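# Move the long cardboard box onto a far aisle shelf

## Task

Pick up the long cardboard box lying on the desk and set it down on any shelf of the final shelving section at the far end of the aisle, on either side. It must rest directly on the shelf board rather than on top of a carton, with no part of it overhanging the shelf's front edge. If the robot topples or is left tilted, the task counts as failed.

## Robot and tools

ROBOT. A TidyBot++: a mobile base 0.54 m long, 0.50 m wide and 0.38 m tall on four driven casters, carrying one seven-joint arm with a two-finger gripper. There is only one arm, so every arm argument refers to it. The shoulder sits 0.12 m ahead of the base centre, 0.68 m above the floor. Segments: upper arm 0.42 m, forearm 0.31 m, wrist-to-hand-point 0.31 m. At the start the arm is folded with the hand pointing down; then the hand reaches up to 0.08 m beyond the base front and the elbow up to 1.15 m high. Cameras: base_camera (fixed at the front of the chassis, looking ahead and down; 644x364 pinhole, fx=fy=375.672, cx=319.88, cy=181.453) and wrist_camera (looks along the hand; 644x476 fisheye, fx=fy=331.95, cx=304.219, cy=250.155).

FRAMES. Base frame: origin on the floor beneath the base centre, x forward, y to the left, z up, in metres. Odometry frame: where the base frame was when the scene began. base_odometry gives x, y there (from wheel counting only, so slip looks like travel) and heading in rad, left positive, -3.142 to 3.142. base_tilt is in degrees, forward and right positive. hand_pose is the middle point between the closed finger pads, in the base frame; its z axis runs out along the fingers and the fingers open along its y axis.

move. One action per call, built from base, joints, target, speeds, min_time_s; plus cameras and blocking. With no action it just reports state and images.
- base: an object of relative offsets from where the base is when the command starts, measured along its own axes: translate_m (metres, forward positive, -2 to 2), strafe_m (metres, left positive, -2 to 2), rotate_rad (radians, counter-clockwise from above positive, -6.3 to 6.3). Base moves time out after 14 s.
- joints: an object of absolute targets by name, radians. joint_1_rad (any angle; positive turns the arm clockwise seen from above, opposite to heading), joint_2_rad (-2.249 to 2.249, shoulder; 0 is upper arm vertical, positive leans forward), joint_3_rad (any angle), joint_4_rad (-2.579 to 2.579, elbow; 0 straight, negative bends forward when joint_3_rad is 3.14), joint_5_rad (any), joint_6_rad (-2.099 to 2.099, wrist; negative bends the hand forward in the usual posture), joint_7_rad (any; with the hand pointing down, positive is counter-clockwise from above, and at 1.57 the fingers open toward left and right). Continuous joints go the short way, so rotate more than half a turn in steps. gripper_pos is absolute, 0 fully open to 1 fully closed; pad gap is roughly 85 x (1 - gripper_pos) mm.
- target: one list of seven numbers, an absolute hand pose in the base frame: x, y, z in metres, then quaternion qw, qx, qy, qz. With target, joints may contain gripper_pos only. The solver chooses all joint angles itself, may swing the elbow, curve and overshoot; an unreachable pose is not rejected but wanders up to 10 s then reports time_out. To fix a residual error, add (wanted position minus hand_pose) to your last target; to hold still, resend hand_target, not hand_pose.
- speeds: upper limits for this action only: translate_m and strafe_m 0.05 to 0.5 m/s, rotate_rad 0.1 to 1.57 rad/s, gripper_pos 0.234 to 0.993 per second. When translating and strafing together, put the speed under one key only.
- min_time_s: 0.1 to 8 s, the shortest duration for each arm motion.
- cameras: list of base_camera, wrist_camera or all. blocking: true (default) waits until everything rests; false returns in about half a second, leaving motion running.

wait(seconds 0 to 10, cameras) lets time pass. stop(cameras) brakes all your running motions. zoom_image(camera, region [x0, y0, x1, y1] in pixels, top-left origin, at most 504 by 504) magnifies the latest image. read_manual(section "licences") returns licence text only. finished_scene(scene) ends the current scene with its number; call nothing after it in that reply.

RESULTS. base_status, joint_status and hand_status report moving, done, off_target (resting short, maybe still pushing), contact_stop or time_out (unplanned stops that drop the target and hold), not_followed (a self-collision check withheld arm targets; "cause:" explains), torque_fault, limit_stop_at_motor_heat. hand_target is where the joints' targets would put the hand. motor_effort is percent of each motor's maximum, with the peak of the last action in brackets; it rises when a held object meets a surface. on_its_own lists things the robot did unasked; "earlier move" describes a non-blocking move; "pictures" gives image order. Once a refused call or an unplanned stop appears, the rest of that reply's move, wait and finished_scene calls are skipped. The base may report done even when blocked short, since it only counts wheel turns.

CAUTIONS. Held loads make the arm sag; correct by offsets, and never command a joint to its present reading while loaded. Friction can leave joints a tolerance off. The arm does not avoid furniture and keeps pressing when blocked; nothing stops it striking the base (watch for ARM HIT). Driving or turning while the arm is snagged above about 0.6 m, reaching far out from folded over nearby furniture, or swinging a stretched arm sideways can tip the robot; retract the arm or back away to right it. Large hit torques cause a 10 s torque fault. Holding loads or a stretched arm heats motors (MOTOR HOT, then OVER-TEMPERATURE FAULT with the arm sinking). A hand pointing down reaches only about 0.94 m high, and only close to the base. Avoid dropping the box, releasing it while moving, slamming or shoving furniture, gripping too hard, or jerking a heavy load; the box must stay put after the robot leaves it.

Each tool is called after "Emit:" as name(argument=value, ...), one argument or row to a line, values as JSON.

## Session

Emit:
move(
)

Scene clock: 0.00 s.
base_odometry: x=+0.000 y=+0.000 heading=+0.000
base_tilt: forward=+0.8 right=-0.6
base_status: not commanded
joint_positions: joint_1_rad=+0.031 joint_2_rad=-0.368 joint_3_rad=+3.097 joint_4_rad=-2.529 joint_5_rad=-0.017 joint_6_rad=-0.857 joint_7_rad=+1.535 gripper_pos=+0.000
joint_status: not commanded
motor_effort: joint_1_rad=+0 joint_2_rad=+1 joint_3_rad=+1 joint_4_rad=+13 joint_5_rad=+0 joint_6_rad=+2 joint_7_rad=+0
hand_pose: x=+0.2668 y=+0.0056 z=+0.5903 quat_wxyz=(+0.000, +0.998, -0.017, +0.062) (m; base frame)
hand_target: x=+0.2658 y=+0.0056 z=+0.5896 quat_wxyz=(+0.000, +0.998, -0.017, +0.061) (m; base frame)
hand_status: not commanded
pictures: base_camera, wrist_camera

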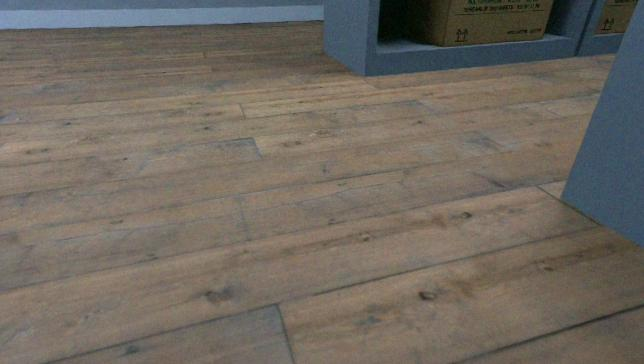

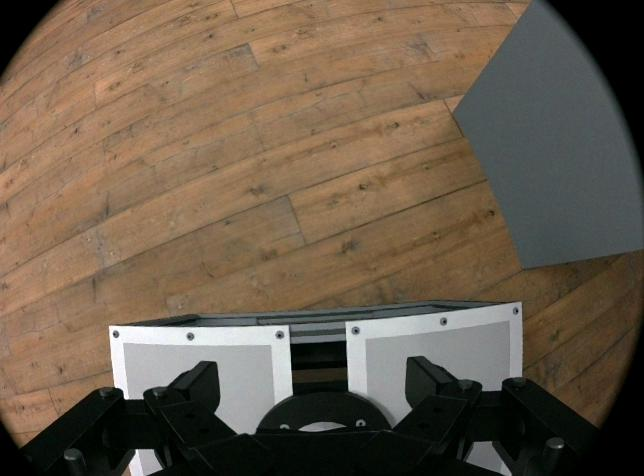

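Emit:
move(
  joints={"joint_6_rad": 0.45},
  cameras=["all"],
)

Scene clock: 10.03 s.
move: done
base_odometry: x=+0.000 y=+0.000 heading=+0.000
base_tilt: forward=+0.6 right=-0.6
base_status: not commanded
joint_positions: joint_1_rad=+0.031 joint_2_rad=-0.368 joint_3_rad=+3.097 joint_4_rad=-2.529 joint_5_rad=-0.017 joint_6_rad=+0.392 joint_7_rad=+1.535 gripper_pos=+0.000
joint_status: all done
motor_effort: joint_1_rad=+0(1) joint_2_rad=-3(5) joint_3_rad=+1(1) joint_4_rad=+17(17) joint_5_rad=+0(0) joint_6_rad=+9(10) joint_7_rad=+0(1)
hand_pose: x=+0.5335 y=+0.0063 z=+0.8377 quat_wxyz=(-0.011, +0.774, -0.013, +0.633)
hand_target: x=+0.5363 y=+0.0063 z=+0.8543 quat_wxyz=(-0.011, +0.756, -0.012, +0.655)
hand_status: not commanded
pictures: base_camera, wrist_camera

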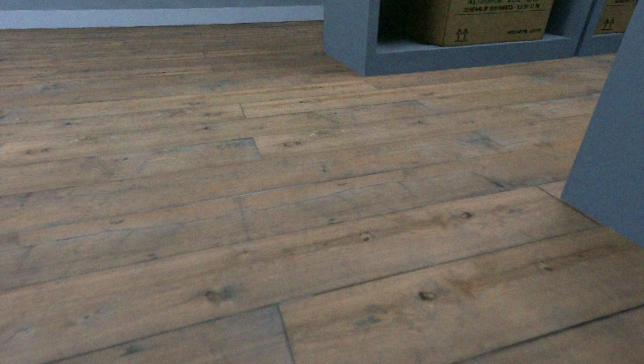

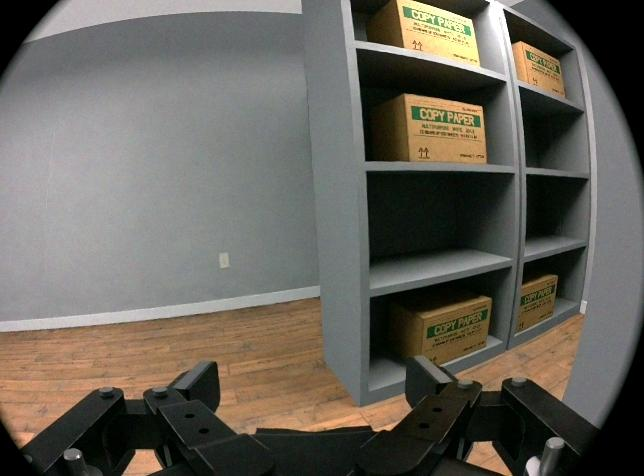

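Emit:
move(
  joints={"joint_1_rad": -1.3, "joint_6_rad": 0.4},
  cameras=["wrist_camera"],
)

Emit:
move(
  joints={"joint_1_rad": -2.6},
  cameras=["wrist_camera"],
)

Emit:
move(
  joints={"joint_1_rad": -3.9},
  cameras=["wrist_camera"],
)

Scene clock: 17.13 s.
move: done
base_odometry: x=+0.000 y=+0.000 heading=+0.000
base_tilt: forward=+0.8 right=-0.6
base_status: not commanded
joint_positions: joint_1_rad=-1.288 joint_2_rad=-0.368 joint_3_rad=+3.097 joint_4_rad=-2.529 joint_5_rad=-0.017 joint_6_rad=+0.392 joint_7_rad=+1.535 gripper_pos=+0.000
joint_status: all done
motor_effort: joint_1_rad=+0(1) joint_2_rad=-4(5) joint_3_rad=+1(2) joint_4_rad=+16(17) joint_5_rad=+0(1) joint_6_rad=+9(10) joint_7_rad=+0(1)
hand_pose: x=+0.2165 y=+0.4029 z=+0.8377 quat_wxyz=(-0.397, +0.619, +0.464, +0.494)
hand_target: x=+0.2115 y=+0.4043 z=+0.8390 quat_wxyz=(-0.401, +0.615, +0.466, +0.493)
hand_status: not commanded

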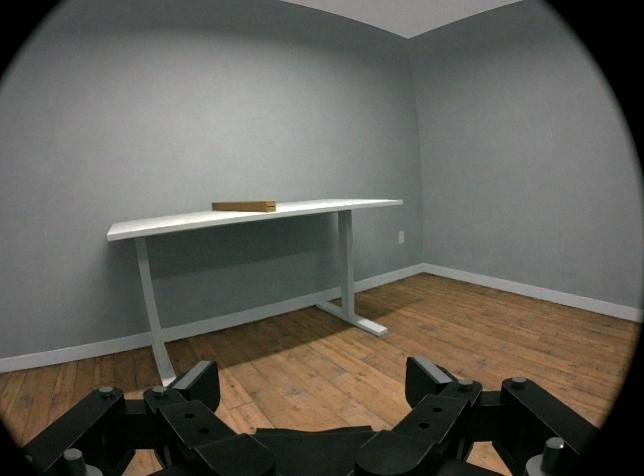

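Scene clock: 19.70 s.
move: done
base_odometry: x=+0.000 y=+0.000 heading=+0.000
base_tilt: forward=+0.6 right=-0.6
base_status: not commanded
joint_positions: joint_1_rad=-2.587 joint_2_rad=-0.368 joint_3_rad=+3.097 joint_4_rad=-2.529 joint_5_rad=-0.017 joint_6_rad=+0.392 joint_7_rad=+1.535 gripper_pos=+0.000
joint_status: all done
motor_effort: joint_1_rad=+0(1) joint_2_rad=-4(5) joint_3_rad=+1(2) joint_4_rad=+16(17) joint_5_rad=+0(1) joint_6_rad=+9(10) joint_7_rad=-1(2)
hand_pose: x=-0.2432 y=+0.2017 z=+0.8377 quat_wxyz=(-0.615, +0.213, +0.744, +0.153)
hand_target: x=-0.2458 y=+0.1973 z=+0.8390 quat_wxyz=(-0.618, +0.207, +0.744, +0.150)
hand_status: not commanded

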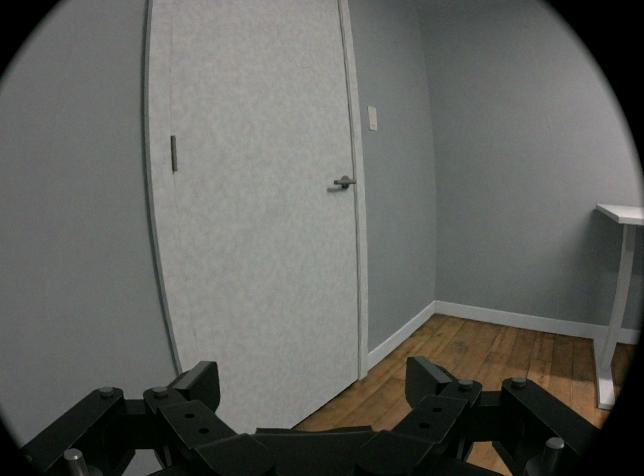

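Scene clock: 22.27 s.
move: done
base_odometry: x=+0.000 y=+0.000 heading=+0.000
base_tilt: forward=+0.6 right=-0.4
base_status: not commanded
joint_positions: joint_1_rad=-3.887 joint_2_rad=-0.368 joint_3_rad=+3.097 joint_4_rad=-2.529 joint_5_rad=-0.017 joint_6_rad=+0.392 joint_7_rad=+1.535 gripper_pos=+0.000
joint_status: all done
motor_effort: joint_1_rad=+0(1) joint_2_rad=-4(5) joint_3_rad=+1(1) joint_4_rad=+17(17) joint_5_rad=+0(1) joint_6_rad=+9(10) joint_7_rad=-1(1)
hand_pose: x=-0.1722 y=-0.2950 z=+0.8377 quat_wxyz=(-0.582, -0.281, +0.721, -0.250)
hand_target: x=-0.1686 y=-0.2987 z=+0.8390 quat_wxyz=(-0.583, -0.285, +0.717, -0.255)
hand_status: not commanded

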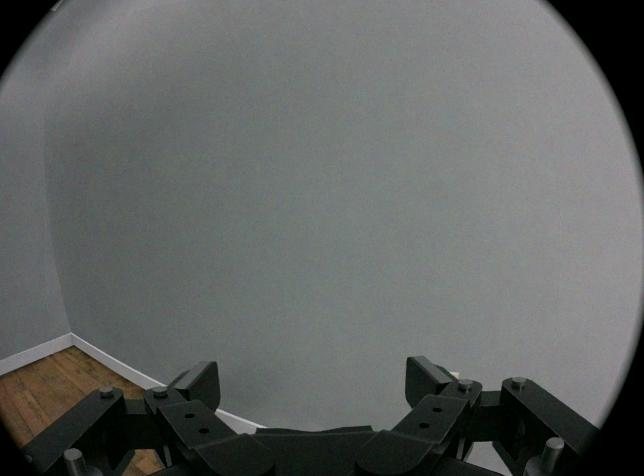

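Emit:
move(
  joints={"joint_1_rad": -1.6, "joint_6_rad": 0.2},
  cameras=["wrist_camera"],
)

Emit:
zoom_image(
  camera="wrist_camera",
  region=[180, 100, 432, 280],
)

Scene clock: 36.80 s.
move: done
base_odometry: x=+0.000 y=+0.000 heading=+0.000
base_tilt: forward=+0.7 right=-0.5
base_status: not commanded
joint_positions: joint_1_rad=-1.613 joint_2_rad=-0.368 joint_3_rad=+3.097 joint_4_rad=-2.529 joint_5_rad=-0.017 joint_6_rad=+0.273 joint_7_rad=+1.535 gripper_pos=+0.000
joint_status: all done
motor_effort: joint_1_rad=+0(1) joint_2_rad=-5(5) joint_3_rad=+1(1) joint_4_rad=+17(17) joint_5_rad=+0(1) joint_6_rad=+9(10) joint_7_rad=+0(1)
hand_pose: x=+0.0834 y=+0.4035 z=+0.8019 quat_wxyz=(-0.436, +0.561, +0.584, +0.392)
hand_target: x=+0.0891 y=+0.3956 z=+0.7795 quat_wxyz=(-0.411, +0.580, +0.596, +0.374)
hand_status: not commanded

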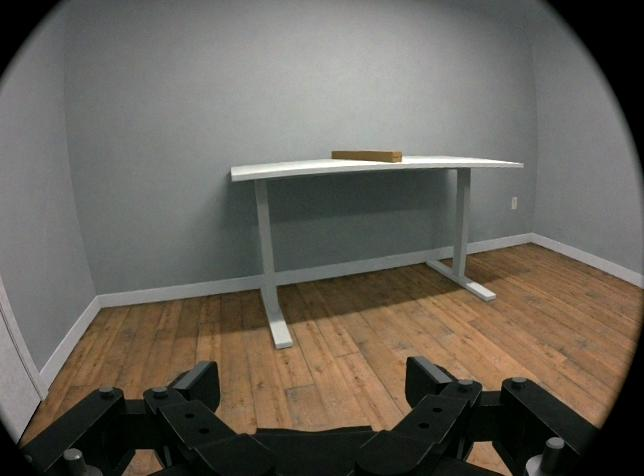

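Scaled by 2.000.

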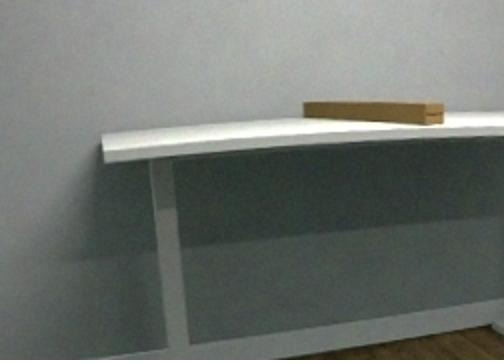

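Emit:
move(
  base={"translate_m": 0.67, "strafe_m": 1.0, "rotate_rad": 1.92},
  joints={"joint_1_rad": 0.0, "joint_6_rad": 0.05},
  cameras=["all"],
)

Scene clock: 73.47 s.
move: done
base_odometry: x=+0.670 y=+1.000 heading=+1.920
base_tilt: forward=+0.7 right=-0.5
base_status: done
joint_positions: joint_1_rad=-0.012 joint_2_rad=-0.368 joint_3_rad=+3.097 joint_4_rad=-2.529 joint_5_rad=-0.017 joint_6_rad=+0.120 joint_7_rad=+1.535 gripper_pos=+0.000
joint_status: all done
motor_effort: joint_1_rad=+0(2) joint_2_rad=-3(5) joint_3_rad=+1(2) joint_4_rad=+16(18) joint_5_rad=+0(1) joint_6_rad=+9(10) joint_7_rad=-1(2)
hand_pose: x=+0.5052 y=+0.0224 z=+0.7582 quat_wxyz=(-0.020, +0.852, +0.004, +0.523)
hand_target: x=+0.4943 y=+0.0176 z=+0.7378 quat_wxyz=(-0.016, +0.871, -0.001, +0.491)
hand_status: not commanded
pictures: base_camera, wrist_camera

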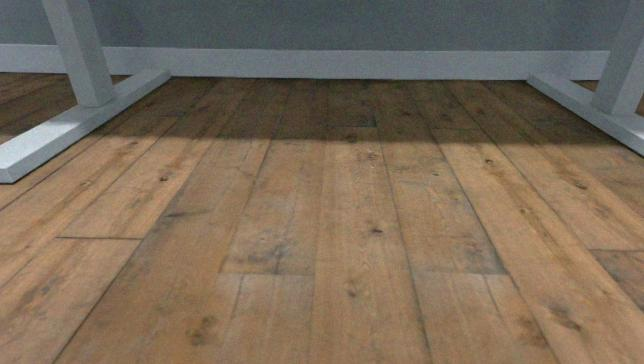

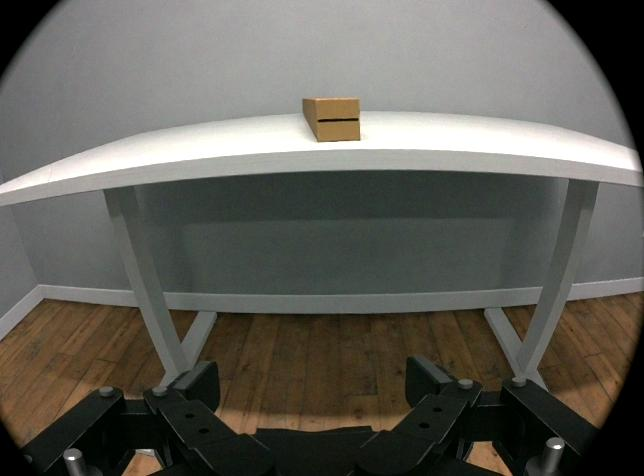

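Emit:
zoom_image(
  camera="wrist_camera",
  region=[270, 80, 396, 170],
)

Scaled by 4.000.

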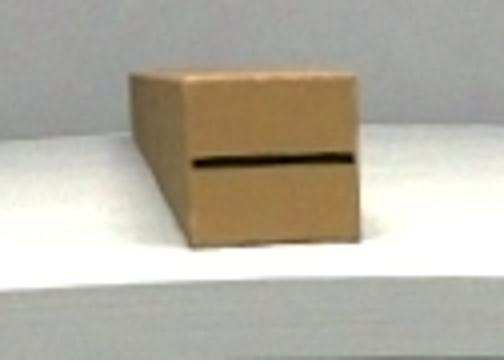

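Emit:
move(
  joints={"joint_6_rad": 0.45},
  cameras=["wrist_camera"],
)

Emit:
zoom_image(
  camera="wrist_camera",
  region=[250, 180, 400, 300],
)

Emit:
move(
  base={"translate_m": 0.2},
  cameras=["wrist_camera"],
)

Emit:
zoom_image(
  camera="wrist_camera",
  region=[250, 180, 400, 300],
)

Scene clock: 92.20 s.
move: done
base_odometry: x=+0.670 y=+1.000 heading=+1.920
base_tilt: forward=+0.7 right=-0.5
base_status: not commanded
joint_positions: joint_1_rad=-0.012 joint_2_rad=-0.368 joint_3_rad=+3.097 joint_4_rad=-2.529 joint_5_rad=-0.017 joint_6_rad=+0.423 joint_7_rad=+1.535 gripper_pos=+0.000
joint_status: all done
motor_effort: joint_1_rad=+0(1) joint_2_rad=-4(5) joint_3_rad=+1(1) joint_4_rad=+17(19) joint_5_rad=+0(1) joint_6_rad=+9(10) joint_7_rad=-1(1)
hand_pose: x=+0.5346 y=+0.0239 z=+0.8474 quat_wxyz=(-0.025, +0.764, +0.003, +0.645)
hand_target: x=+0.5359 y=+0.0191 z=+0.8543 quat_wxyz=(-0.022, +0.756, -0.001, +0.654)
hand_status: not commanded

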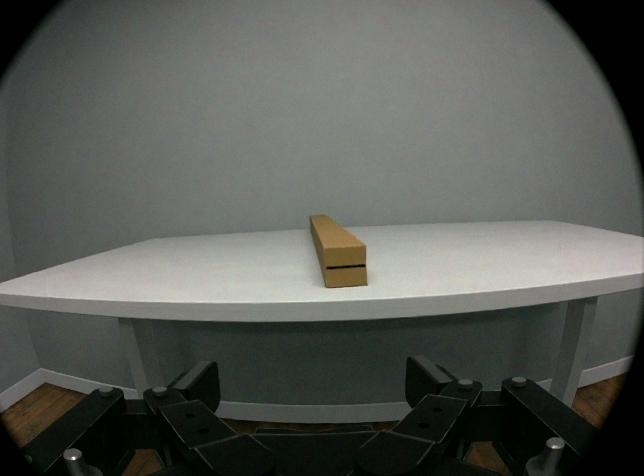

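Scaled by 3.360.

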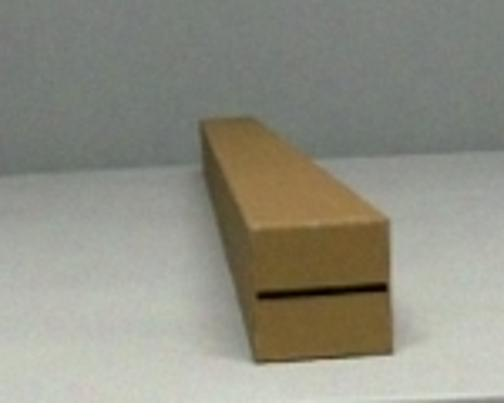

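Scene clock: 93.80 s.
move: done
base_odometry: x=+0.602 y=+1.188 heading=+1.920
base_tilt: forward=+0.6 right=-0.6
base_status: done
joint_positions: joint_1_rad=-0.011 joint_2_rad=-0.365 joint_3_rad=+3.097 joint_4_rad=-2.529 joint_5_rad=-0.017 joint_6_rad=+0.423 joint_7_rad=+1.535 gripper_pos=+0.000
joint_status: not commanded
motor_effort: joint_1_rad=+0(0) joint_2_rad=-4(6) joint_3_rad=+1(1) joint_4_rad=+17(18) joint_5_rad=+0(1) joint_6_rad=+9(10) joint_7_rad=+0(2)
hand_pose: x=+0.5351 y=+0.0238 z=+0.8462 quat_wxyz=(-0.025, +0.765, +0.003, +0.644)
hand_target: x=+0.5359 y=+0.0191 z=+0.8543 quat_wxyz=(-0.022, +0.756, -0.001, +0.654)
hand_status: not commanded

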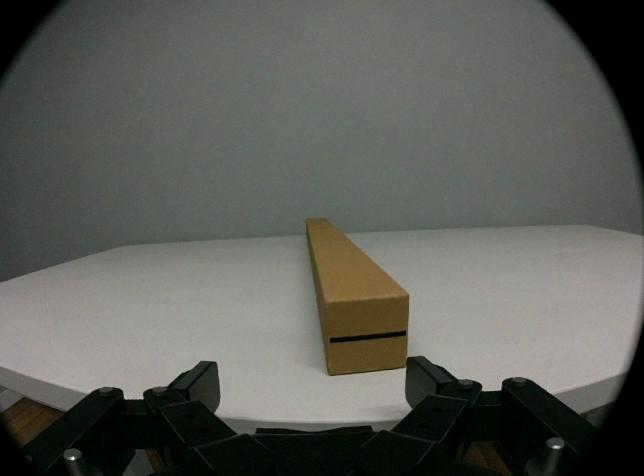

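Scaled by 3.360.

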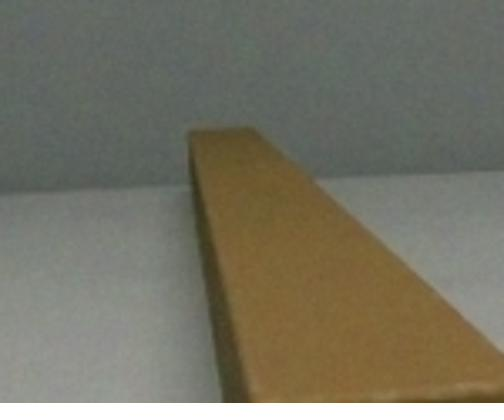

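Emit:
move(
  target=[0.42, 0.0, 1.02, 0, 0.9239, 0, 0.3827],
  min_time_s=2.5,
  cameras=["wrist_camera"],
)

Scene clock: 145.00 s.
move: done
base_odometry: x=+0.602 y=+1.188 heading=+1.920
base_tilt: forward=+0.6 right=-0.5
base_status: not commanded
joint_positions: joint_1_rad=-0.011 joint_2_rad=-0.427 joint_3_rad=+3.128 joint_4_rad=-1.438 joint_5_rad=-0.017 joint_6_rad=-1.315 joint_7_rad=+1.535 gripper_pos=+0.000
joint_status: not commanded
motor_effort: joint_1_rad=+0(1) joint_2_rad=-1(7) joint_3_rad=+1(1) joint_4_rad=+16(19) joint_5_rad=+0(1) joint_6_rad=+7(10) joint_7_rad=+0(2)
hand_pose: x=+0.4372 y=+0.0159 z=+1.0183 quat_wxyz=(-0.018, +0.918, -0.003, +0.396)
hand_target: x=+0.4200 y=+0.0000 z=+1.0200 quat_wxyz=(+0.000, +0.924, +0.000, +0.383)
hand_status: done (0.023 m and 2.7 deg from the pose sent, 0.210 m and 35.3 deg at the start)

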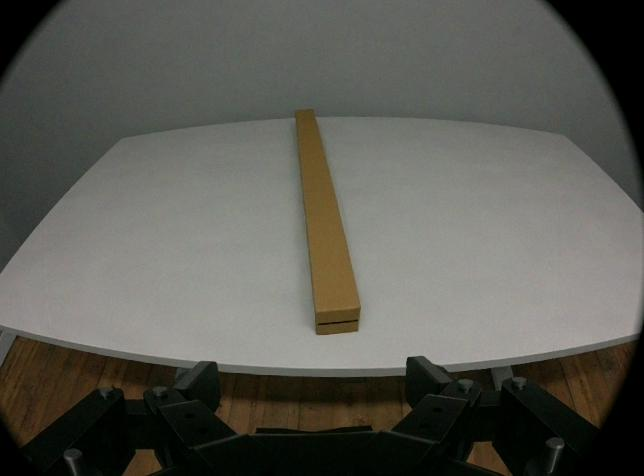

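Emit:
move(
  base={"translate_m": 0.25},
  speeds={"translate_m": 0.2},
  cameras=["base_camera"],
)

Emit:
move(
  target=[0.642, -0.006, 0.97, -0.0056, 0.9843, 0.0315, 0.1735],
  min_time_s=3,
  cameras=["wrist_camera"],
)

Scene clock: 185.33 s.
move: done
base_odometry: x=+0.516 y=+1.423 heading=+1.920
base_tilt: forward=+0.7 right=-0.5
base_status: done
joint_positions: joint_1_rad=-0.011 joint_2_rad=-0.435 joint_3_rad=+3.129 joint_4_rad=-1.437 joint_5_rad=-0.017 joint_6_rad=-1.320 joint_7_rad=+1.535 gripper_pos=+0.000
joint_status: not commanded
motor_effort: joint_1_rad=+0(0) joint_2_rad=-1(4) joint_3_rad=+1(2) joint_4_rad=+16(17) joint_5_rad=+0(1) joint_6_rad=+7(8) joint_7_rad=+0(1)
hand_pose: x=+0.4335 y=+0.0155 z=+1.0203 quat_wxyz=(-0.018, +0.917, -0.004, +0.398)
hand_target: x=+0.4200 y=+0.0000 z=+1.0200 quat_wxyz=(+0.000, +0.924, +0.000, +0.383)
hand_status: not commanded

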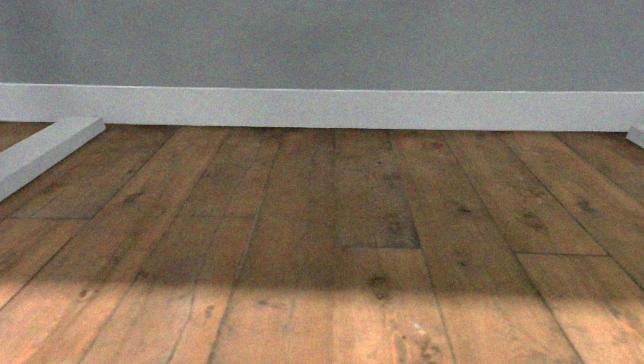

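Scene clock: 188.90 s.
move: done
base_odometry: x=+0.516 y=+1.423 heading=+1.920
base_tilt: forward=+0.8 right=-0.6
base_status: not commanded
joint_positions: joint_1_rad=+0.011 joint_2_rad=+0.400 joint_3_rad=+3.151 joint_4_rad=-0.505 joint_5_rad=-0.017 joint_6_rad=-1.836 joint_7_rad=+1.609 gripper_pos=+0.000
joint_status: not commanded
motor_effort: joint_1_rad=+0(1) joint_2_rad=-25(28) joint_3_rad=+0(1) joint_4_rad=+14(17) joint_5_rad=+0(1) joint_6_rad=+4(8) joint_7_rad=+0(1)
hand_pose: x=+0.6516 y=-0.0028 z=+0.9767 quat_wxyz=(+0.000, +0.980, +0.013, +0.199)
hand_target: x=+0.6420 y=-0.0060 z=+0.9700 quat_wxyz=(-0.006, +0.984, +0.031, +0.174)
hand_status: done (0.012 m and 3.7 deg from the pose sent, 0.216 m and 27.3 deg at the start)

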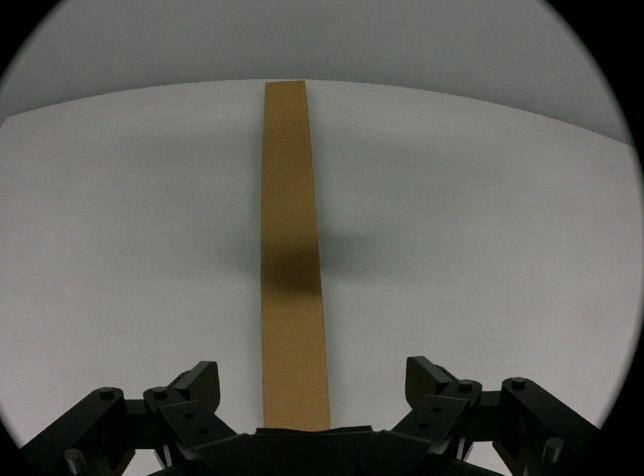

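Emit:
move(
  target=[0.65, 0.004, 0.895, -0.0095, 0.9833, 0.0542, 0.1733],
  min_time_s=2,
  cameras=["wrist_camera"],
)

Scene clock: 199.93 s.
move: done
base_odometry: x=+0.516 y=+1.423 heading=+1.920
base_tilt: forward=+0.7 right=-0.6
base_status: not commanded
joint_positions: joint_1_rad=+0.011 joint_2_rad=+0.340 joint_3_rad=+3.151 joint_4_rad=-0.884 joint_5_rad=-0.017 joint_6_rad=-1.626 joint_7_rad=+1.650 gripper_pos=+0.000
joint_status: not commanded
motor_effort: joint_1_rad=+0(0) joint_2_rad=-25(27) joint_3_rad=+0(1) joint_4_rad=+15(16) joint_5_rad=+0(1) joint_6_rad=+3(4) joint_7_rad=-1(1)
hand_pose: x=+0.6447 y=-0.0030 z=+0.8876 quat_wxyz=(+0.000, +0.989, +0.031, +0.146)
hand_target: x=+0.6500 y=+0.0040 z=+0.8950 quat_wxyz=(-0.010, +0.983, +0.054, +0.173)
hand_status: done (0.011 m and 4.3 deg from the pose sent, 0.082 m and 5.6 deg at the start)

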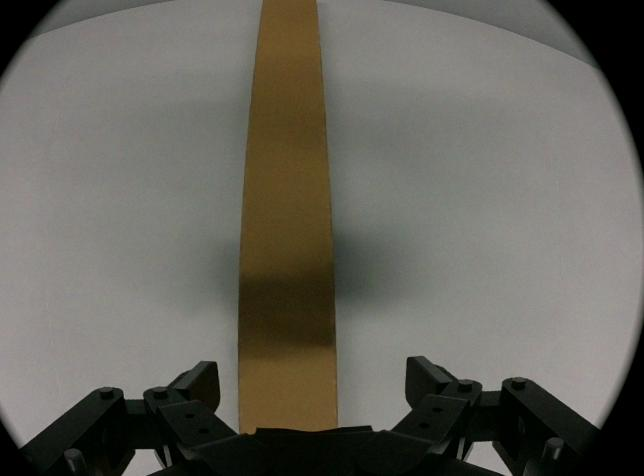

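Emit:
move(
  target=[0.663, 0.016, 0.857, -0.0095, 0.9833, 0.0542, 0.1733],
  min_time_s=2,
  cameras=["wrist_camera"],
)

Scene clock: 206.83 s.
move: done
base_odometry: x=+0.516 y=+1.423 heading=+1.920
base_tilt: forward=+0.7 right=-0.5
base_status: not commanded
joint_positions: joint_1_rad=+0.002 joint_2_rad=+0.338 joint_3_rad=+3.151 joint_4_rad=-0.999 joint_5_rad=-0.017 joint_6_rad=-1.500 joint_7_rad=+1.650 gripper_pos=+0.000
joint_status: not commanded
motor_effort: joint_1_rad=+0(0) joint_2_rad=-26(26) joint_3_rad=+0(1) joint_4_rad=+16(16) joint_5_rad=+0(1) joint_6_rad=+3(4) joint_7_rad=+0(1)
hand_pose: x=+0.6578 y=+0.0010 z=+0.8543 quat_wxyz=(+0.000, +0.988, +0.034, +0.151)
hand_target: x=+0.6630 y=+0.0160 z=+0.8570 quat_wxyz=(-0.010, +0.983, +0.054, +0.173)
hand_status: done (0.016 m and 3.6 deg from the pose sent, 0.040 m and 4.3 deg at the start)

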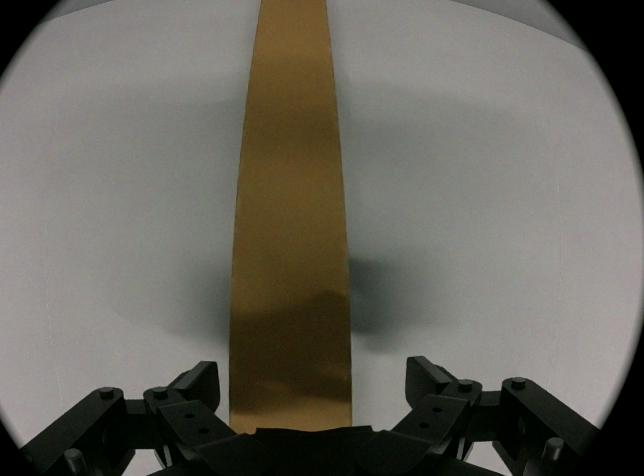

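Emit:
move(
  base={"strafe_m": 0.009},
  cameras=["wrist_camera"],
)

Scene clock: 210.73 s.
move: done
base_odometry: x=+0.508 y=+1.420 heading=+1.920
base_tilt: forward=+0.7 right=-0.6
base_status: done
joint_positions: joint_1_rad=-0.007 joint_2_rad=+0.338 joint_3_rad=+3.151 joint_4_rad=-0.999 joint_5_rad=-0.017 joint_6_rad=-1.499 joint_7_rad=+1.650 gripper_pos=+0.000
joint_status: not commanded
motor_effort: joint_1_rad=+0(2) joint_2_rad=-25(28) joint_3_rad=+0(2) joint_4_rad=+16(16) joint_5_rad=+0(1) joint_6_rad=+3(4) joint_7_rad=+1(1)
hand_pose: x=+0.6579 y=+0.0060 z=+0.8544 quat_wxyz=(-0.001, +0.988, +0.039, +0.152)
hand_target: x=+0.6630 y=+0.0160 z=+0.8570 quat_wxyz=(-0.010, +0.983, +0.054, +0.173)
hand_status: not commanded

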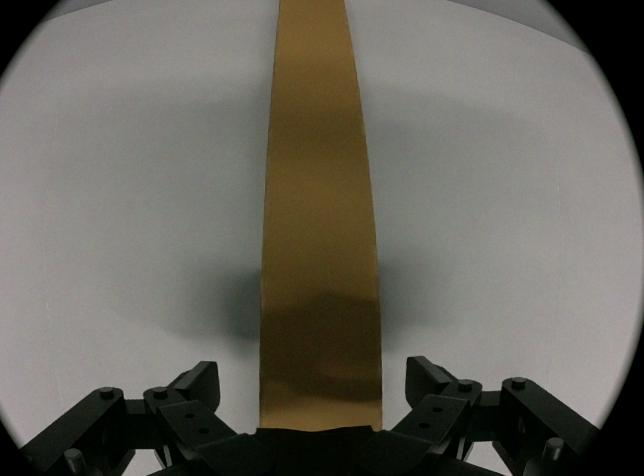

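Emit:
move(
  target=[0.663, 0.012, 0.847, -0.0095, 0.9833, 0.0542, 0.1733],
  min_time_s=1.5,
)

Emit:
move(
  joints={"gripper_pos": 0.42},
  speeds={"gripper_pos": 0.234},
  cameras=["wrist_camera"],
)

Scene clock: 218.60 s.
move: done
base_odometry: x=+0.508 y=+1.420 heading=+1.920
base_tilt: forward=+0.7 right=-0.6
base_status: not commanded
joint_positions: joint_1_rad=-0.007 joint_2_rad=+0.338 joint_3_rad=+3.151 joint_4_rad=-1.039 joint_5_rad=-0.017 joint_6_rad=-1.466 joint_7_rad=+1.650 gripper_pos=+0.000
joint_status: not commanded
motor_effort: joint_1_rad=+0(0) joint_2_rad=-26(27) joint_3_rad=+0(1) joint_4_rad=+16(17) joint_5_rad=+0(1) joint_6_rad=+4(4) joint_7_rad=+0(2)
hand_pose: x=+0.6589 y=+0.0059 z=+0.8419 quat_wxyz=(-0.001, +0.988, +0.038, +0.149)
hand_target: x=+0.6630 y=+0.0120 z=+0.8470 quat_wxyz=(-0.010, +0.983, +0.054, +0.173)
hand_status: done (0.009 m and 3.5 deg from the pose sent, 0.011 m and 3.2 deg at the start)
pictures: none

Scene clock: 220.97 s.
move: done
base_odometry: x=+0.508 y=+1.420 heading=+1.920
base_tilt: forward=+0.7 right=-0.6
base_status: not commanded
joint_positions: joint_1_rad=-0.007 joint_2_rad=+0.338 joint_3_rad=+3.151 joint_4_rad=-1.039 joint_5_rad=-0.017 joint_6_rad=-1.465 joint_7_rad=+1.650 gripper_pos=+0.419
joint_status: all done
motor_effort: joint_1_rad=+0(1) joint_2_rad=-25(27) joint_3_rad=+0(1) joint_4_rad=+15(16) joint_5_rad=+0(1) joint_6_rad=+3(4) joint_7_rad=+0(1)
hand_pose: x=+0.6590 y=+0.0059 z=+0.8419 quat_wxyz=(-0.001, +0.988, +0.038, +0.149)
hand_target: x=+0.6630 y=+0.0120 z=+0.8470 quat_wxyz=(-0.010, +0.983, +0.054, +0.173)
hand_status: not commanded

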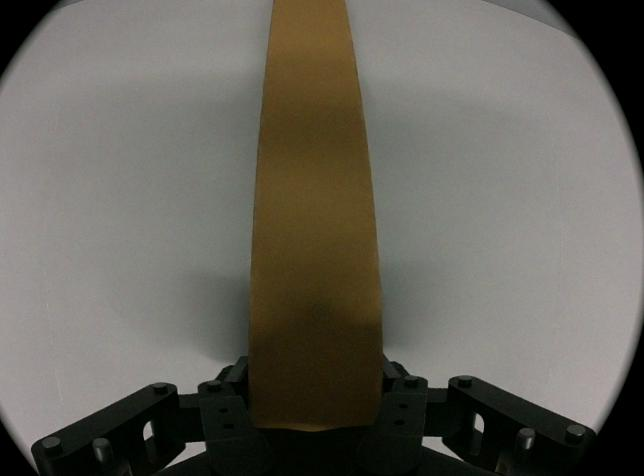

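Emit:
move(
  joints={"gripper_pos": 0.45},
  speeds={"gripper_pos": 0.234},
)

Emit:
move(
  joints={"gripper_pos": 0.48},
  speeds={"gripper_pos": 0.234},
  cameras=["wrist_camera"],
)

Scene clock: 233.83 s.
move: done
base_odometry: x=+0.508 y=+1.420 heading=+1.920
base_tilt: forward=+0.7 right=-0.5
base_status: not commanded
joint_positions: joint_1_rad=-0.007 joint_2_rad=+0.338 joint_3_rad=+3.151 joint_4_rad=-1.039 joint_5_rad=-0.017 joint_6_rad=-1.465 joint_7_rad=+1.650 gripper_pos=+0.448
joint_status: all done
motor_effort: joint_1_rad=+0(1) joint_2_rad=-25(27) joint_3_rad=+0(0) joint_4_rad=+16(16) joint_5_rad=+0(1) joint_6_rad=+3(4) joint_7_rad=-1(1)
hand_pose: x=+0.6589 y=+0.0059 z=+0.8420 quat_wxyz=(-0.001, +0.988, +0.038, +0.150)
hand_target: x=+0.6630 y=+0.0120 z=+0.8470 quat_wxyz=(-0.010, +0.983, +0.054, +0.173)
hand_status: not commanded
pictures: none

Scene clock: 235.13 s.
move: done
base_odometry: x=+0.508 y=+1.420 heading=+1.920
base_tilt: forward=+0.8 right=-0.6
base_status: not commanded
joint_positions: joint_1_rad=-0.007 joint_2_rad=+0.337 joint_3_rad=+3.151 joint_4_rad=-1.039 joint_5_rad=-0.017 joint_6_rad=-1.465 joint_7_rad=+1.650 gripper_pos=+0.476
joint_status: all done
motor_effort: joint_1_rad=+0(1) joint_2_rad=-25(26) joint_3_rad=+0(0) joint_4_rad=+15(16) joint_5_rad=+0(1) joint_6_rad=+4(4) joint_7_rad=+0(1)
hand_pose: x=+0.6588 y=+0.0059 z=+0.8425 quat_wxyz=(-0.001, +0.988, +0.038, +0.150)
hand_target: x=+0.6630 y=+0.0120 z=+0.8470 quat_wxyz=(-0.010, +0.983, +0.054, +0.173)
hand_status: not commanded

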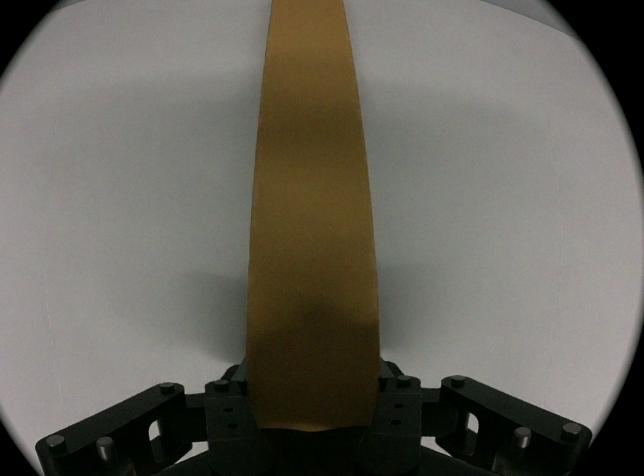

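Emit:
move(
  joints={"gripper_pos": 0.5},
  speeds={"gripper_pos": 0.234},
)

Scene clock: 238.03 s.
move: off_target
base_odometry: x=+0.508 y=+1.420 heading=+1.920
base_tilt: forward=+0.7 right=-0.5
base_status: not commanded
joint_positions: joint_1_rad=-0.007 joint_2_rad=+0.337 joint_3_rad=+3.151 joint_4_rad=-1.039 joint_5_rad=-0.017 joint_6_rad=-1.465 joint_7_rad=+1.650 gripper_pos=+0.484
joint_status: gripper_pos off_target (ended at +0.484, target +0.500)
motor_effort: joint_1_rad=+0(1) joint_2_rad=-25(26) joint_3_rad=+0(0) joint_4_rad=+15(16) joint_5_rad=+0(1) joint_6_rad=+3(4) joint_7_rad=+0(1)
hand_pose: x=+0.6588 y=+0.0059 z=+0.8426 quat_wxyz=(-0.001, +0.988, +0.038, +0.150)
hand_target: x=+0.6630 y=+0.0120 z=+0.8470 quat_wxyz=(-0.010, +0.983, +0.054, +0.173)
hand_status: not commanded
pictures: none

Emit:
move(
  joints={"gripper_pos": 0.481},
  speeds={"gripper_pos": 0.234},
)

Emit:
move(
  target=[0.643, 0.012, 0.9, -0.0095, 0.9833, 0.0542, 0.1733],
  min_time_s=3,
  cameras=["wrist_camera"],
)

Scene clock: 244.47 s.
move: done
base_odometry: x=+0.508 y=+1.420 heading=+1.920
base_tilt: forward=+0.7 right=-0.5
base_status: not commanded
joint_positions: joint_1_rad=-0.007 joint_2_rad=+0.337 joint_3_rad=+3.151 joint_4_rad=-1.039 joint_5_rad=-0.017 joint_6_rad=-1.465 joint_7_rad=+1.650 gripper_pos=+0.480
joint_status: all done
motor_effort: joint_1_rad=+0(1) joint_2_rad=-25(27) joint_3_rad=+0(1) joint_4_rad=+16(17) joint_5_rad=+0(1) joint_6_rad=+3(4) joint_7_rad=-1(2)
hand_pose: x=+0.6587 y=+0.0059 z=+0.8425 quat_wxyz=(-0.001, +0.988, +0.038, +0.150)
hand_target: x=+0.6630 y=+0.0120 z=+0.8470 quat_wxyz=(-0.010, +0.983, +0.054, +0.173)
hand_status: not commanded
pictures: none

Scene clock: 247.77 s.
move: done
base_odometry: x=+0.508 y=+1.420 heading=+1.920
base_tilt: forward=+0.7 right=-0.5
base_status: not commanded
joint_positions: joint_1_rad=-0.007 joint_2_rad=+0.327 joint_3_rad=+3.151 joint_4_rad=-0.955 joint_5_rad=-0.017 joint_6_rad=-1.516 joint_7_rad=+1.650 gripper_pos=+0.480
joint_status: not commanded
motor_effort: joint_1_rad=-1(1) joint_2_rad=-26(27) joint_3_rad=+0(1) joint_4_rad=+16(17) joint_5_rad=+0(1) joint_6_rad=+4(5) joint_7_rad=+0(1)
hand_pose: x=+0.6605 y=+0.0060 z=+0.8767 quat_wxyz=(+0.000, +0.984, +0.039, +0.171)
hand_target: x=+0.6430 y=+0.0120 z=+0.9000 quat_wxyz=(-0.009, +0.983, +0.054, +0.173)
hand_status: done (0.030 m and 2.1 deg from the pose sent, 0.060 m and 3.4 deg at the start)

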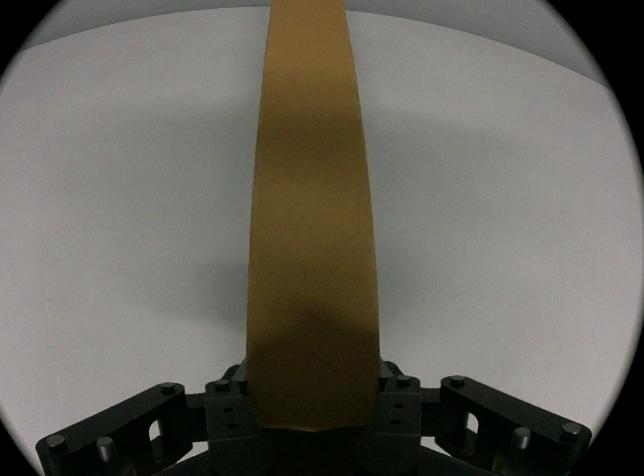

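Emit:
move(
  target=[0.64, 0.012, 0.945, -0.0095, 0.9833, 0.0542, 0.1733],
  min_time_s=2,
  cameras=["wrist_camera"],
)

Emit:
move(
  base={"translate_m": -0.75},
  speeds={"translate_m": 0.35},
  cameras=["wrist_camera"],
)

Scene clock: 256.07 s.
move: done
base_odometry: x=+0.508 y=+1.420 heading=+1.920
base_tilt: forward=+0.8 right=-0.6
base_status: not commanded
joint_positions: joint_1_rad=-0.007 joint_2_rad=+0.328 joint_3_rad=+3.151 joint_4_rad=-0.712 joint_5_rad=-0.017 joint_6_rad=-1.700 joint_7_rad=+1.650 gripper_pos=+0.480
joint_status: not commanded
motor_effort: joint_1_rad=+0(1) joint_2_rad=-24(27) joint_3_rad=+0(1) joint_4_rad=+15(17) joint_5_rad=+0(1) joint_6_rad=+4(5) joint_7_rad=-1(2)
hand_pose: x=+0.6474 y=+0.0062 z=+0.9527 quat_wxyz=(+0.001, +0.979, +0.041, +0.200)
hand_target: x=+0.6400 y=+0.0120 z=+0.9450 quat_wxyz=(-0.010, +0.983, +0.054, +0.173)
hand_status: done (0.012 m and 3.7 deg from the pose sent, 0.072 m and 2.1 deg at the start)

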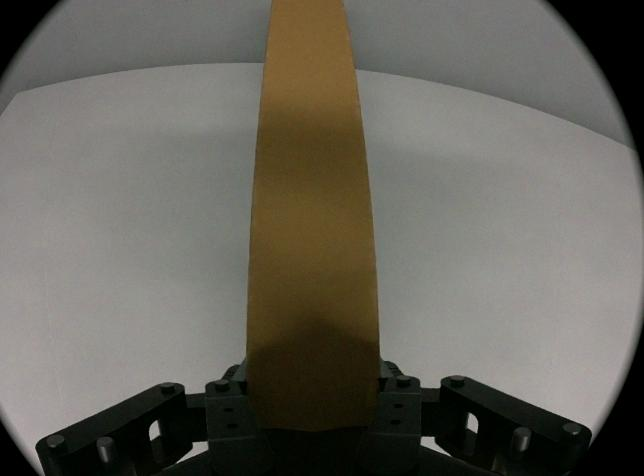

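Scene clock: 259.27 s.
move: done
base_odometry: x=+0.764 y=+0.715 heading=+1.920
base_tilt: forward=+0.6 right=-0.6
base_status: done
joint_positions: joint_1_rad=-0.006 joint_2_rad=+0.339 joint_3_rad=+3.151 joint_4_rad=-0.711 joint_5_rad=-0.017 joint_6_rad=-1.705 joint_7_rad=+1.650 gripper_pos=+0.480
joint_status: not commanded
motor_effort: joint_1_rad=+0(1) joint_2_rad=-25(28) joint_3_rad=+0(1) joint_4_rad=+15(16) joint_5_rad=+0(1) joint_6_rad=+4(5) joint_7_rad=-1(1)
hand_pose: x=+0.6490 y=+0.0059 z=+0.9466 quat_wxyz=(+0.001, +0.981, +0.040, +0.192)
hand_target: x=+0.6400 y=+0.0120 z=+0.9450 quat_wxyz=(-0.010, +0.983, +0.054, +0.173)
hand_status: not commanded

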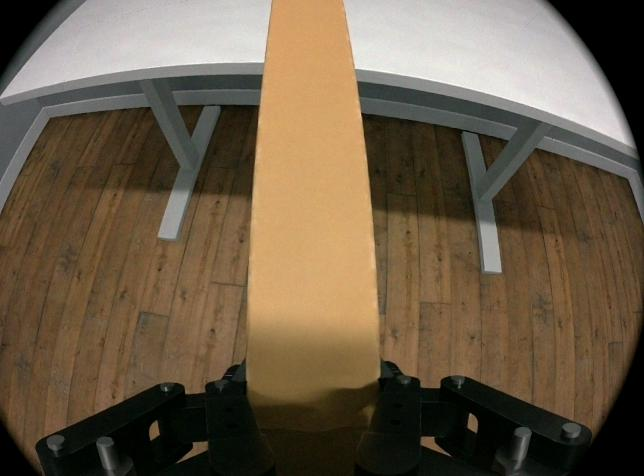

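Emit:
move(
  joints={"joint_7_rad": 3.2},
  min_time_s=2.5,
  cameras=["wrist_camera"],
)

Scene clock: 300.90 s.
move: done
base_odometry: x=+0.764 y=+0.715 heading=+1.920
base_tilt: forward=+0.6 right=-0.6
base_status: not commanded
joint_positions: joint_1_rad=-0.006 joint_2_rad=+0.339 joint_3_rad=+3.151 joint_4_rad=-0.711 joint_5_rad=-0.017 joint_6_rad=-1.705 joint_7_rad=+3.152 gripper_pos=+0.480
joint_status: all done
motor_effort: joint_1_rad=+0(0) joint_2_rad=-25(26) joint_3_rad=+1(1) joint_4_rad=+15(15) joint_5_rad=+0(1) joint_6_rad=+4(5) joint_7_rad=+0(3)
hand_pose: x=+0.6490 y=+0.0059 z=+0.9466 quat_wxyz=(+0.132, +0.689, +0.699, +0.139)
hand_target: x=+0.6400 y=+0.0120 z=+0.9450 quat_wxyz=(+0.113, +0.673, +0.719, +0.132)
hand_status: not commanded

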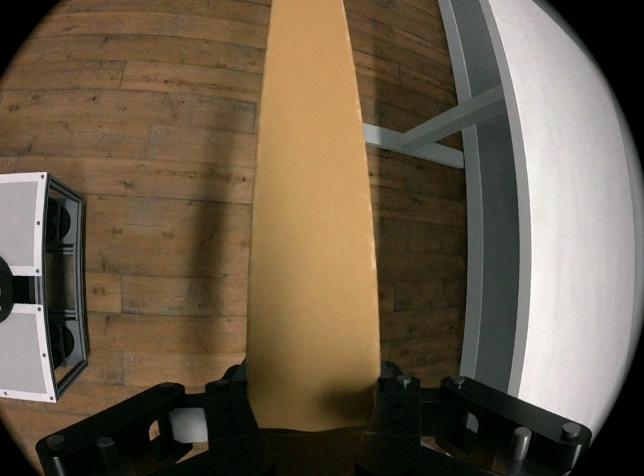

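Emit:
move(
  target=[0.55, 0.0, 0.95, 0.0789, 0.648, 0.7028, 0.2831],
  min_time_s=3,
  cameras=["wrist_camera"],
)

Emit:
move(
  target=[0.47, 0.0, 0.95, 0.2866, 0.5329, 0.6465, 0.4648],
  min_time_s=3,
  cameras=["wrist_camera"],
)

Scene clock: 313.00 s.
move: done
base_odometry: x=+0.764 y=+0.715 heading=+1.920
base_tilt: forward=+0.6 right=-0.5
base_status: not commanded
joint_positions: joint_1_rad=+0.112 joint_2_rad=+0.018 joint_3_rad=+3.320 joint_4_rad=-1.203 joint_5_rad=-0.380 joint_6_rad=-1.566 joint_7_rad=+3.430 gripper_pos=+0.480
joint_status: not commanded
motor_effort: joint_1_rad=+0(1) joint_2_rad=-15(26) joint_3_rad=+1(1) joint_4_rad=+16(16) joint_5_rad=-4(4) joint_6_rad=+4(5) joint_7_rad=+0(1)
hand_pose: x=+0.5411 y=-0.0028 z=+0.9391 quat_wxyz=(+0.065, +0.661, +0.707, +0.245)
hand_target: x=+0.5500 y=+0.0000 z=+0.9500 quat_wxyz=(+0.079, +0.648, +0.703, +0.283)
hand_status: done (0.014 m and 4.9 deg from the pose sent, 0.099 m and 18.2 deg at the start)

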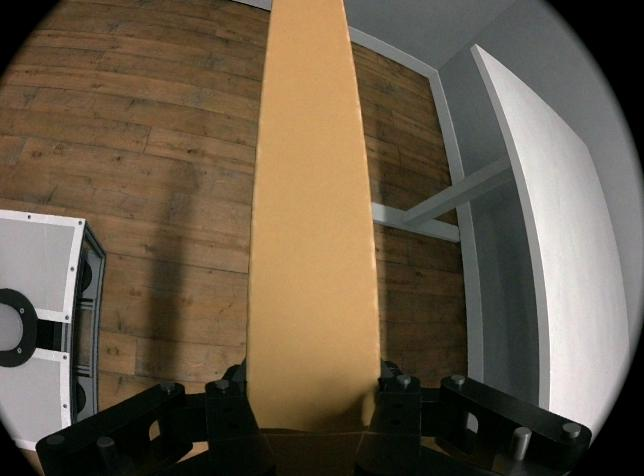

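Scene clock: 316.60 s.
move: done
base_odometry: x=+0.764 y=+0.715 heading=+1.920
base_tilt: forward=+0.7 right=-0.5
base_status: not commanded
joint_positions: joint_1_rad=-0.878 joint_2_rad=-0.773 joint_3_rad=+3.560 joint_4_rad=-1.958 joint_5_rad=+0.458 joint_6_rad=-0.797 joint_7_rad=+2.845 gripper_pos=+0.480
joint_status: not commanded
motor_effort: joint_1_rad=+0(1) joint_2_rad=+7(17) joint_3_rad=-5(5) joint_4_rad=+17(19) joint_5_rad=+0(4) joint_6_rad=+9(10) joint_7_rad=-1(2)
hand_pose: x=+0.4614 y=+0.0062 z=+0.9486 quat_wxyz=(+0.273, +0.534, +0.662, +0.450)
hand_target: x=+0.4700 y=+0.0000 z=+0.9500 quat_wxyz=(+0.287, +0.533, +0.646, +0.465)
hand_status: done (0.011 m and 2.9 deg from the pose sent, 0.072 m and 39.5 deg at the start)

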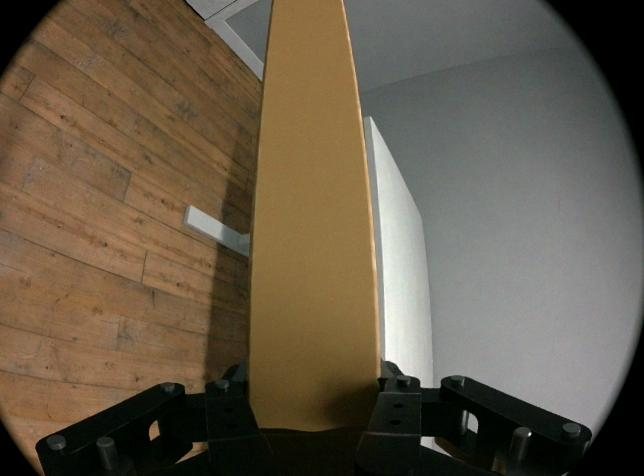

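Emit:
move(
  base={"rotate_rad": 3.1416},
  speeds={"rotate_rad": 0.8},
  cameras=["all"],
)

Scene clock: 323.57 s.
move: done
base_odometry: x=+0.764 y=+0.715 heading=-1.222
base_tilt: forward=+0.7 right=-0.6
base_status: done
joint_positions: joint_1_rad=-0.884 joint_2_rad=-0.776 joint_3_rad=+3.563 joint_4_rad=-1.959 joint_5_rad=+0.464 joint_6_rad=-0.794 joint_7_rad=+2.844 gripper_pos=+0.480
joint_status: not commanded
motor_effort: joint_1_rad=+0(1) joint_2_rad=+7(9) joint_3_rad=-4(6) joint_4_rad=+18(18) joint_5_rad=+0(1) joint_6_rad=+9(10) joint_7_rad=+0(2)
hand_pose: x=+0.4620 y=+0.0059 z=+0.9492 quat_wxyz=(+0.274, +0.532, +0.662, +0.452)
hand_target: x=+0.4700 y=+0.0000 z=+0.9500 quat_wxyz=(+0.287, +0.533, +0.646, +0.465)
hand_status: not commanded
pictures: base_camera, wrist_camera

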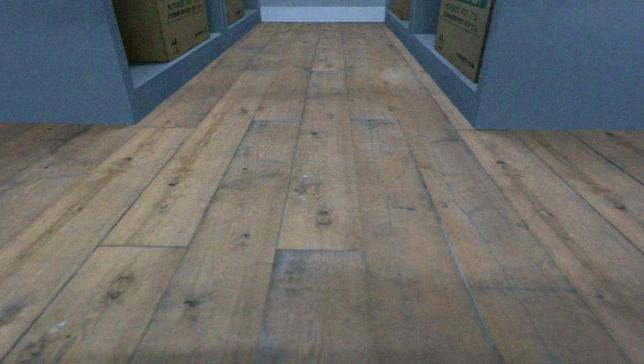

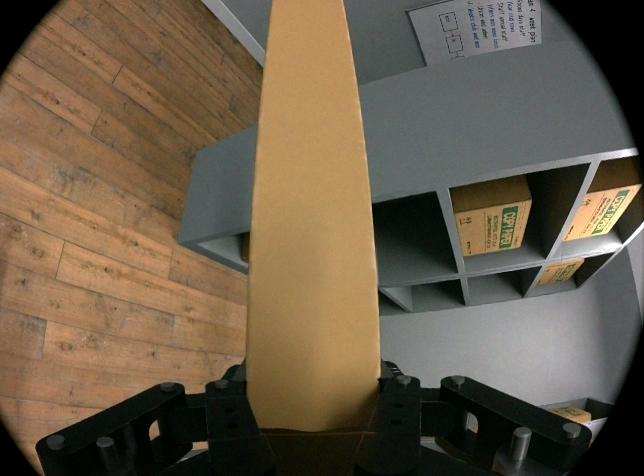

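Emit:
move(
  base={"strafe_m": -0.05, "rotate_rad": 1.571},
  speeds={"rotate_rad": 0.8},
)

Emit:
move(
  target=[0.42, 0.0, 0.95, 0.2866, 0.5329, 0.6465, 0.4648],
  min_time_s=2,
  cameras=["all"],
)

Scene clock: 351.60 s.
move: done
base_odometry: x=+0.717 y=+0.698 heading=+0.348
base_tilt: forward=+0.7 right=-0.6
base_status: done
joint_positions: joint_1_rad=-0.885 joint_2_rad=-0.783 joint_3_rad=+3.568 joint_4_rad=-1.959 joint_5_rad=+0.467 joint_6_rad=-0.793 joint_7_rad=+2.844 gripper_pos=+0.480
joint_status: not commanded
motor_effort: joint_1_rad=+0(1) joint_2_rad=+9(10) joint_3_rad=-5(6) joint_4_rad=+17(18) joint_5_rad=+1(1) joint_6_rad=+9(9) joint_7_rad=+0(2)
hand_pose: x=+0.4617 y=+0.0028 z=+0.9500 quat_wxyz=(+0.274, +0.533, +0.659, +0.454)
hand_target: x=+0.4700 y=+0.0000 z=+0.9500 quat_wxyz=(+0.287, +0.533, +0.646, +0.465)
hand_status: not commanded
pictures: none

Scene clock: 353.90 s.
move: done
base_odometry: x=+0.717 y=+0.698 heading=+0.348
base_tilt: forward=+0.8 right=-0.5
base_status: not commanded
joint_positions: joint_1_rad=-0.842 joint_2_rad=-0.863 joint_3_rad=+3.470 joint_4_rad=-1.977 joint_5_rad=+0.467 joint_6_rad=-0.793 joint_7_rad=+2.809 gripper_pos=+0.480
joint_status: not commanded
motor_effort: joint_1_rad=+0(1) joint_2_rad=+9(9) joint_3_rad=-4(5) joint_4_rad=+18(18) joint_5_rad=+1(2) joint_6_rad=+9(10) joint_7_rad=-1(2)
hand_pose: x=+0.4301 y=+0.0083 z=+0.9744 quat_wxyz=(+0.288, +0.514, +0.643, +0.489)
hand_target: x=+0.4200 y=+0.0000 z=+0.9500 quat_wxyz=(+0.287, +0.533, +0.646, +0.465)
hand_status: done (0.028 m and 3.5 deg from the pose sent, 0.042 m and 2.4 deg at the start)
pictures: base_camera, wrist_camera

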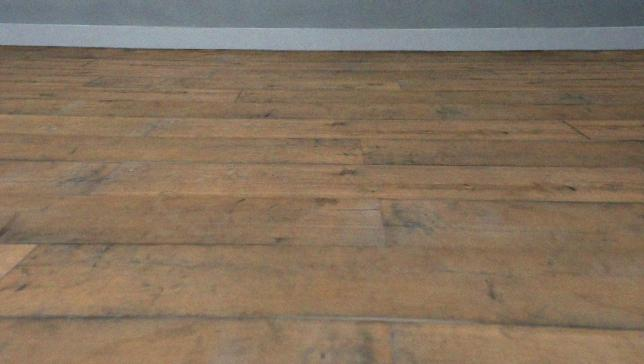

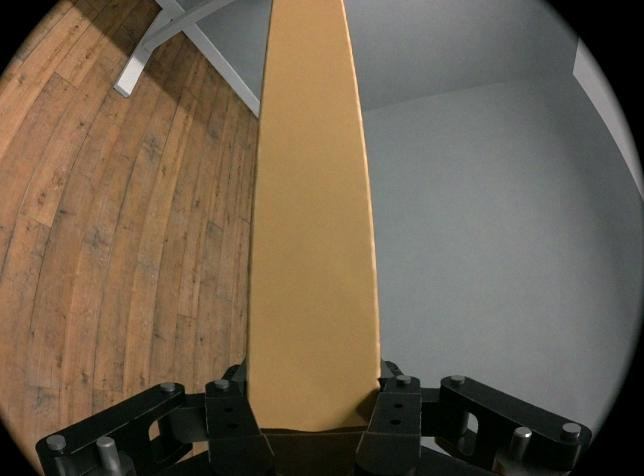

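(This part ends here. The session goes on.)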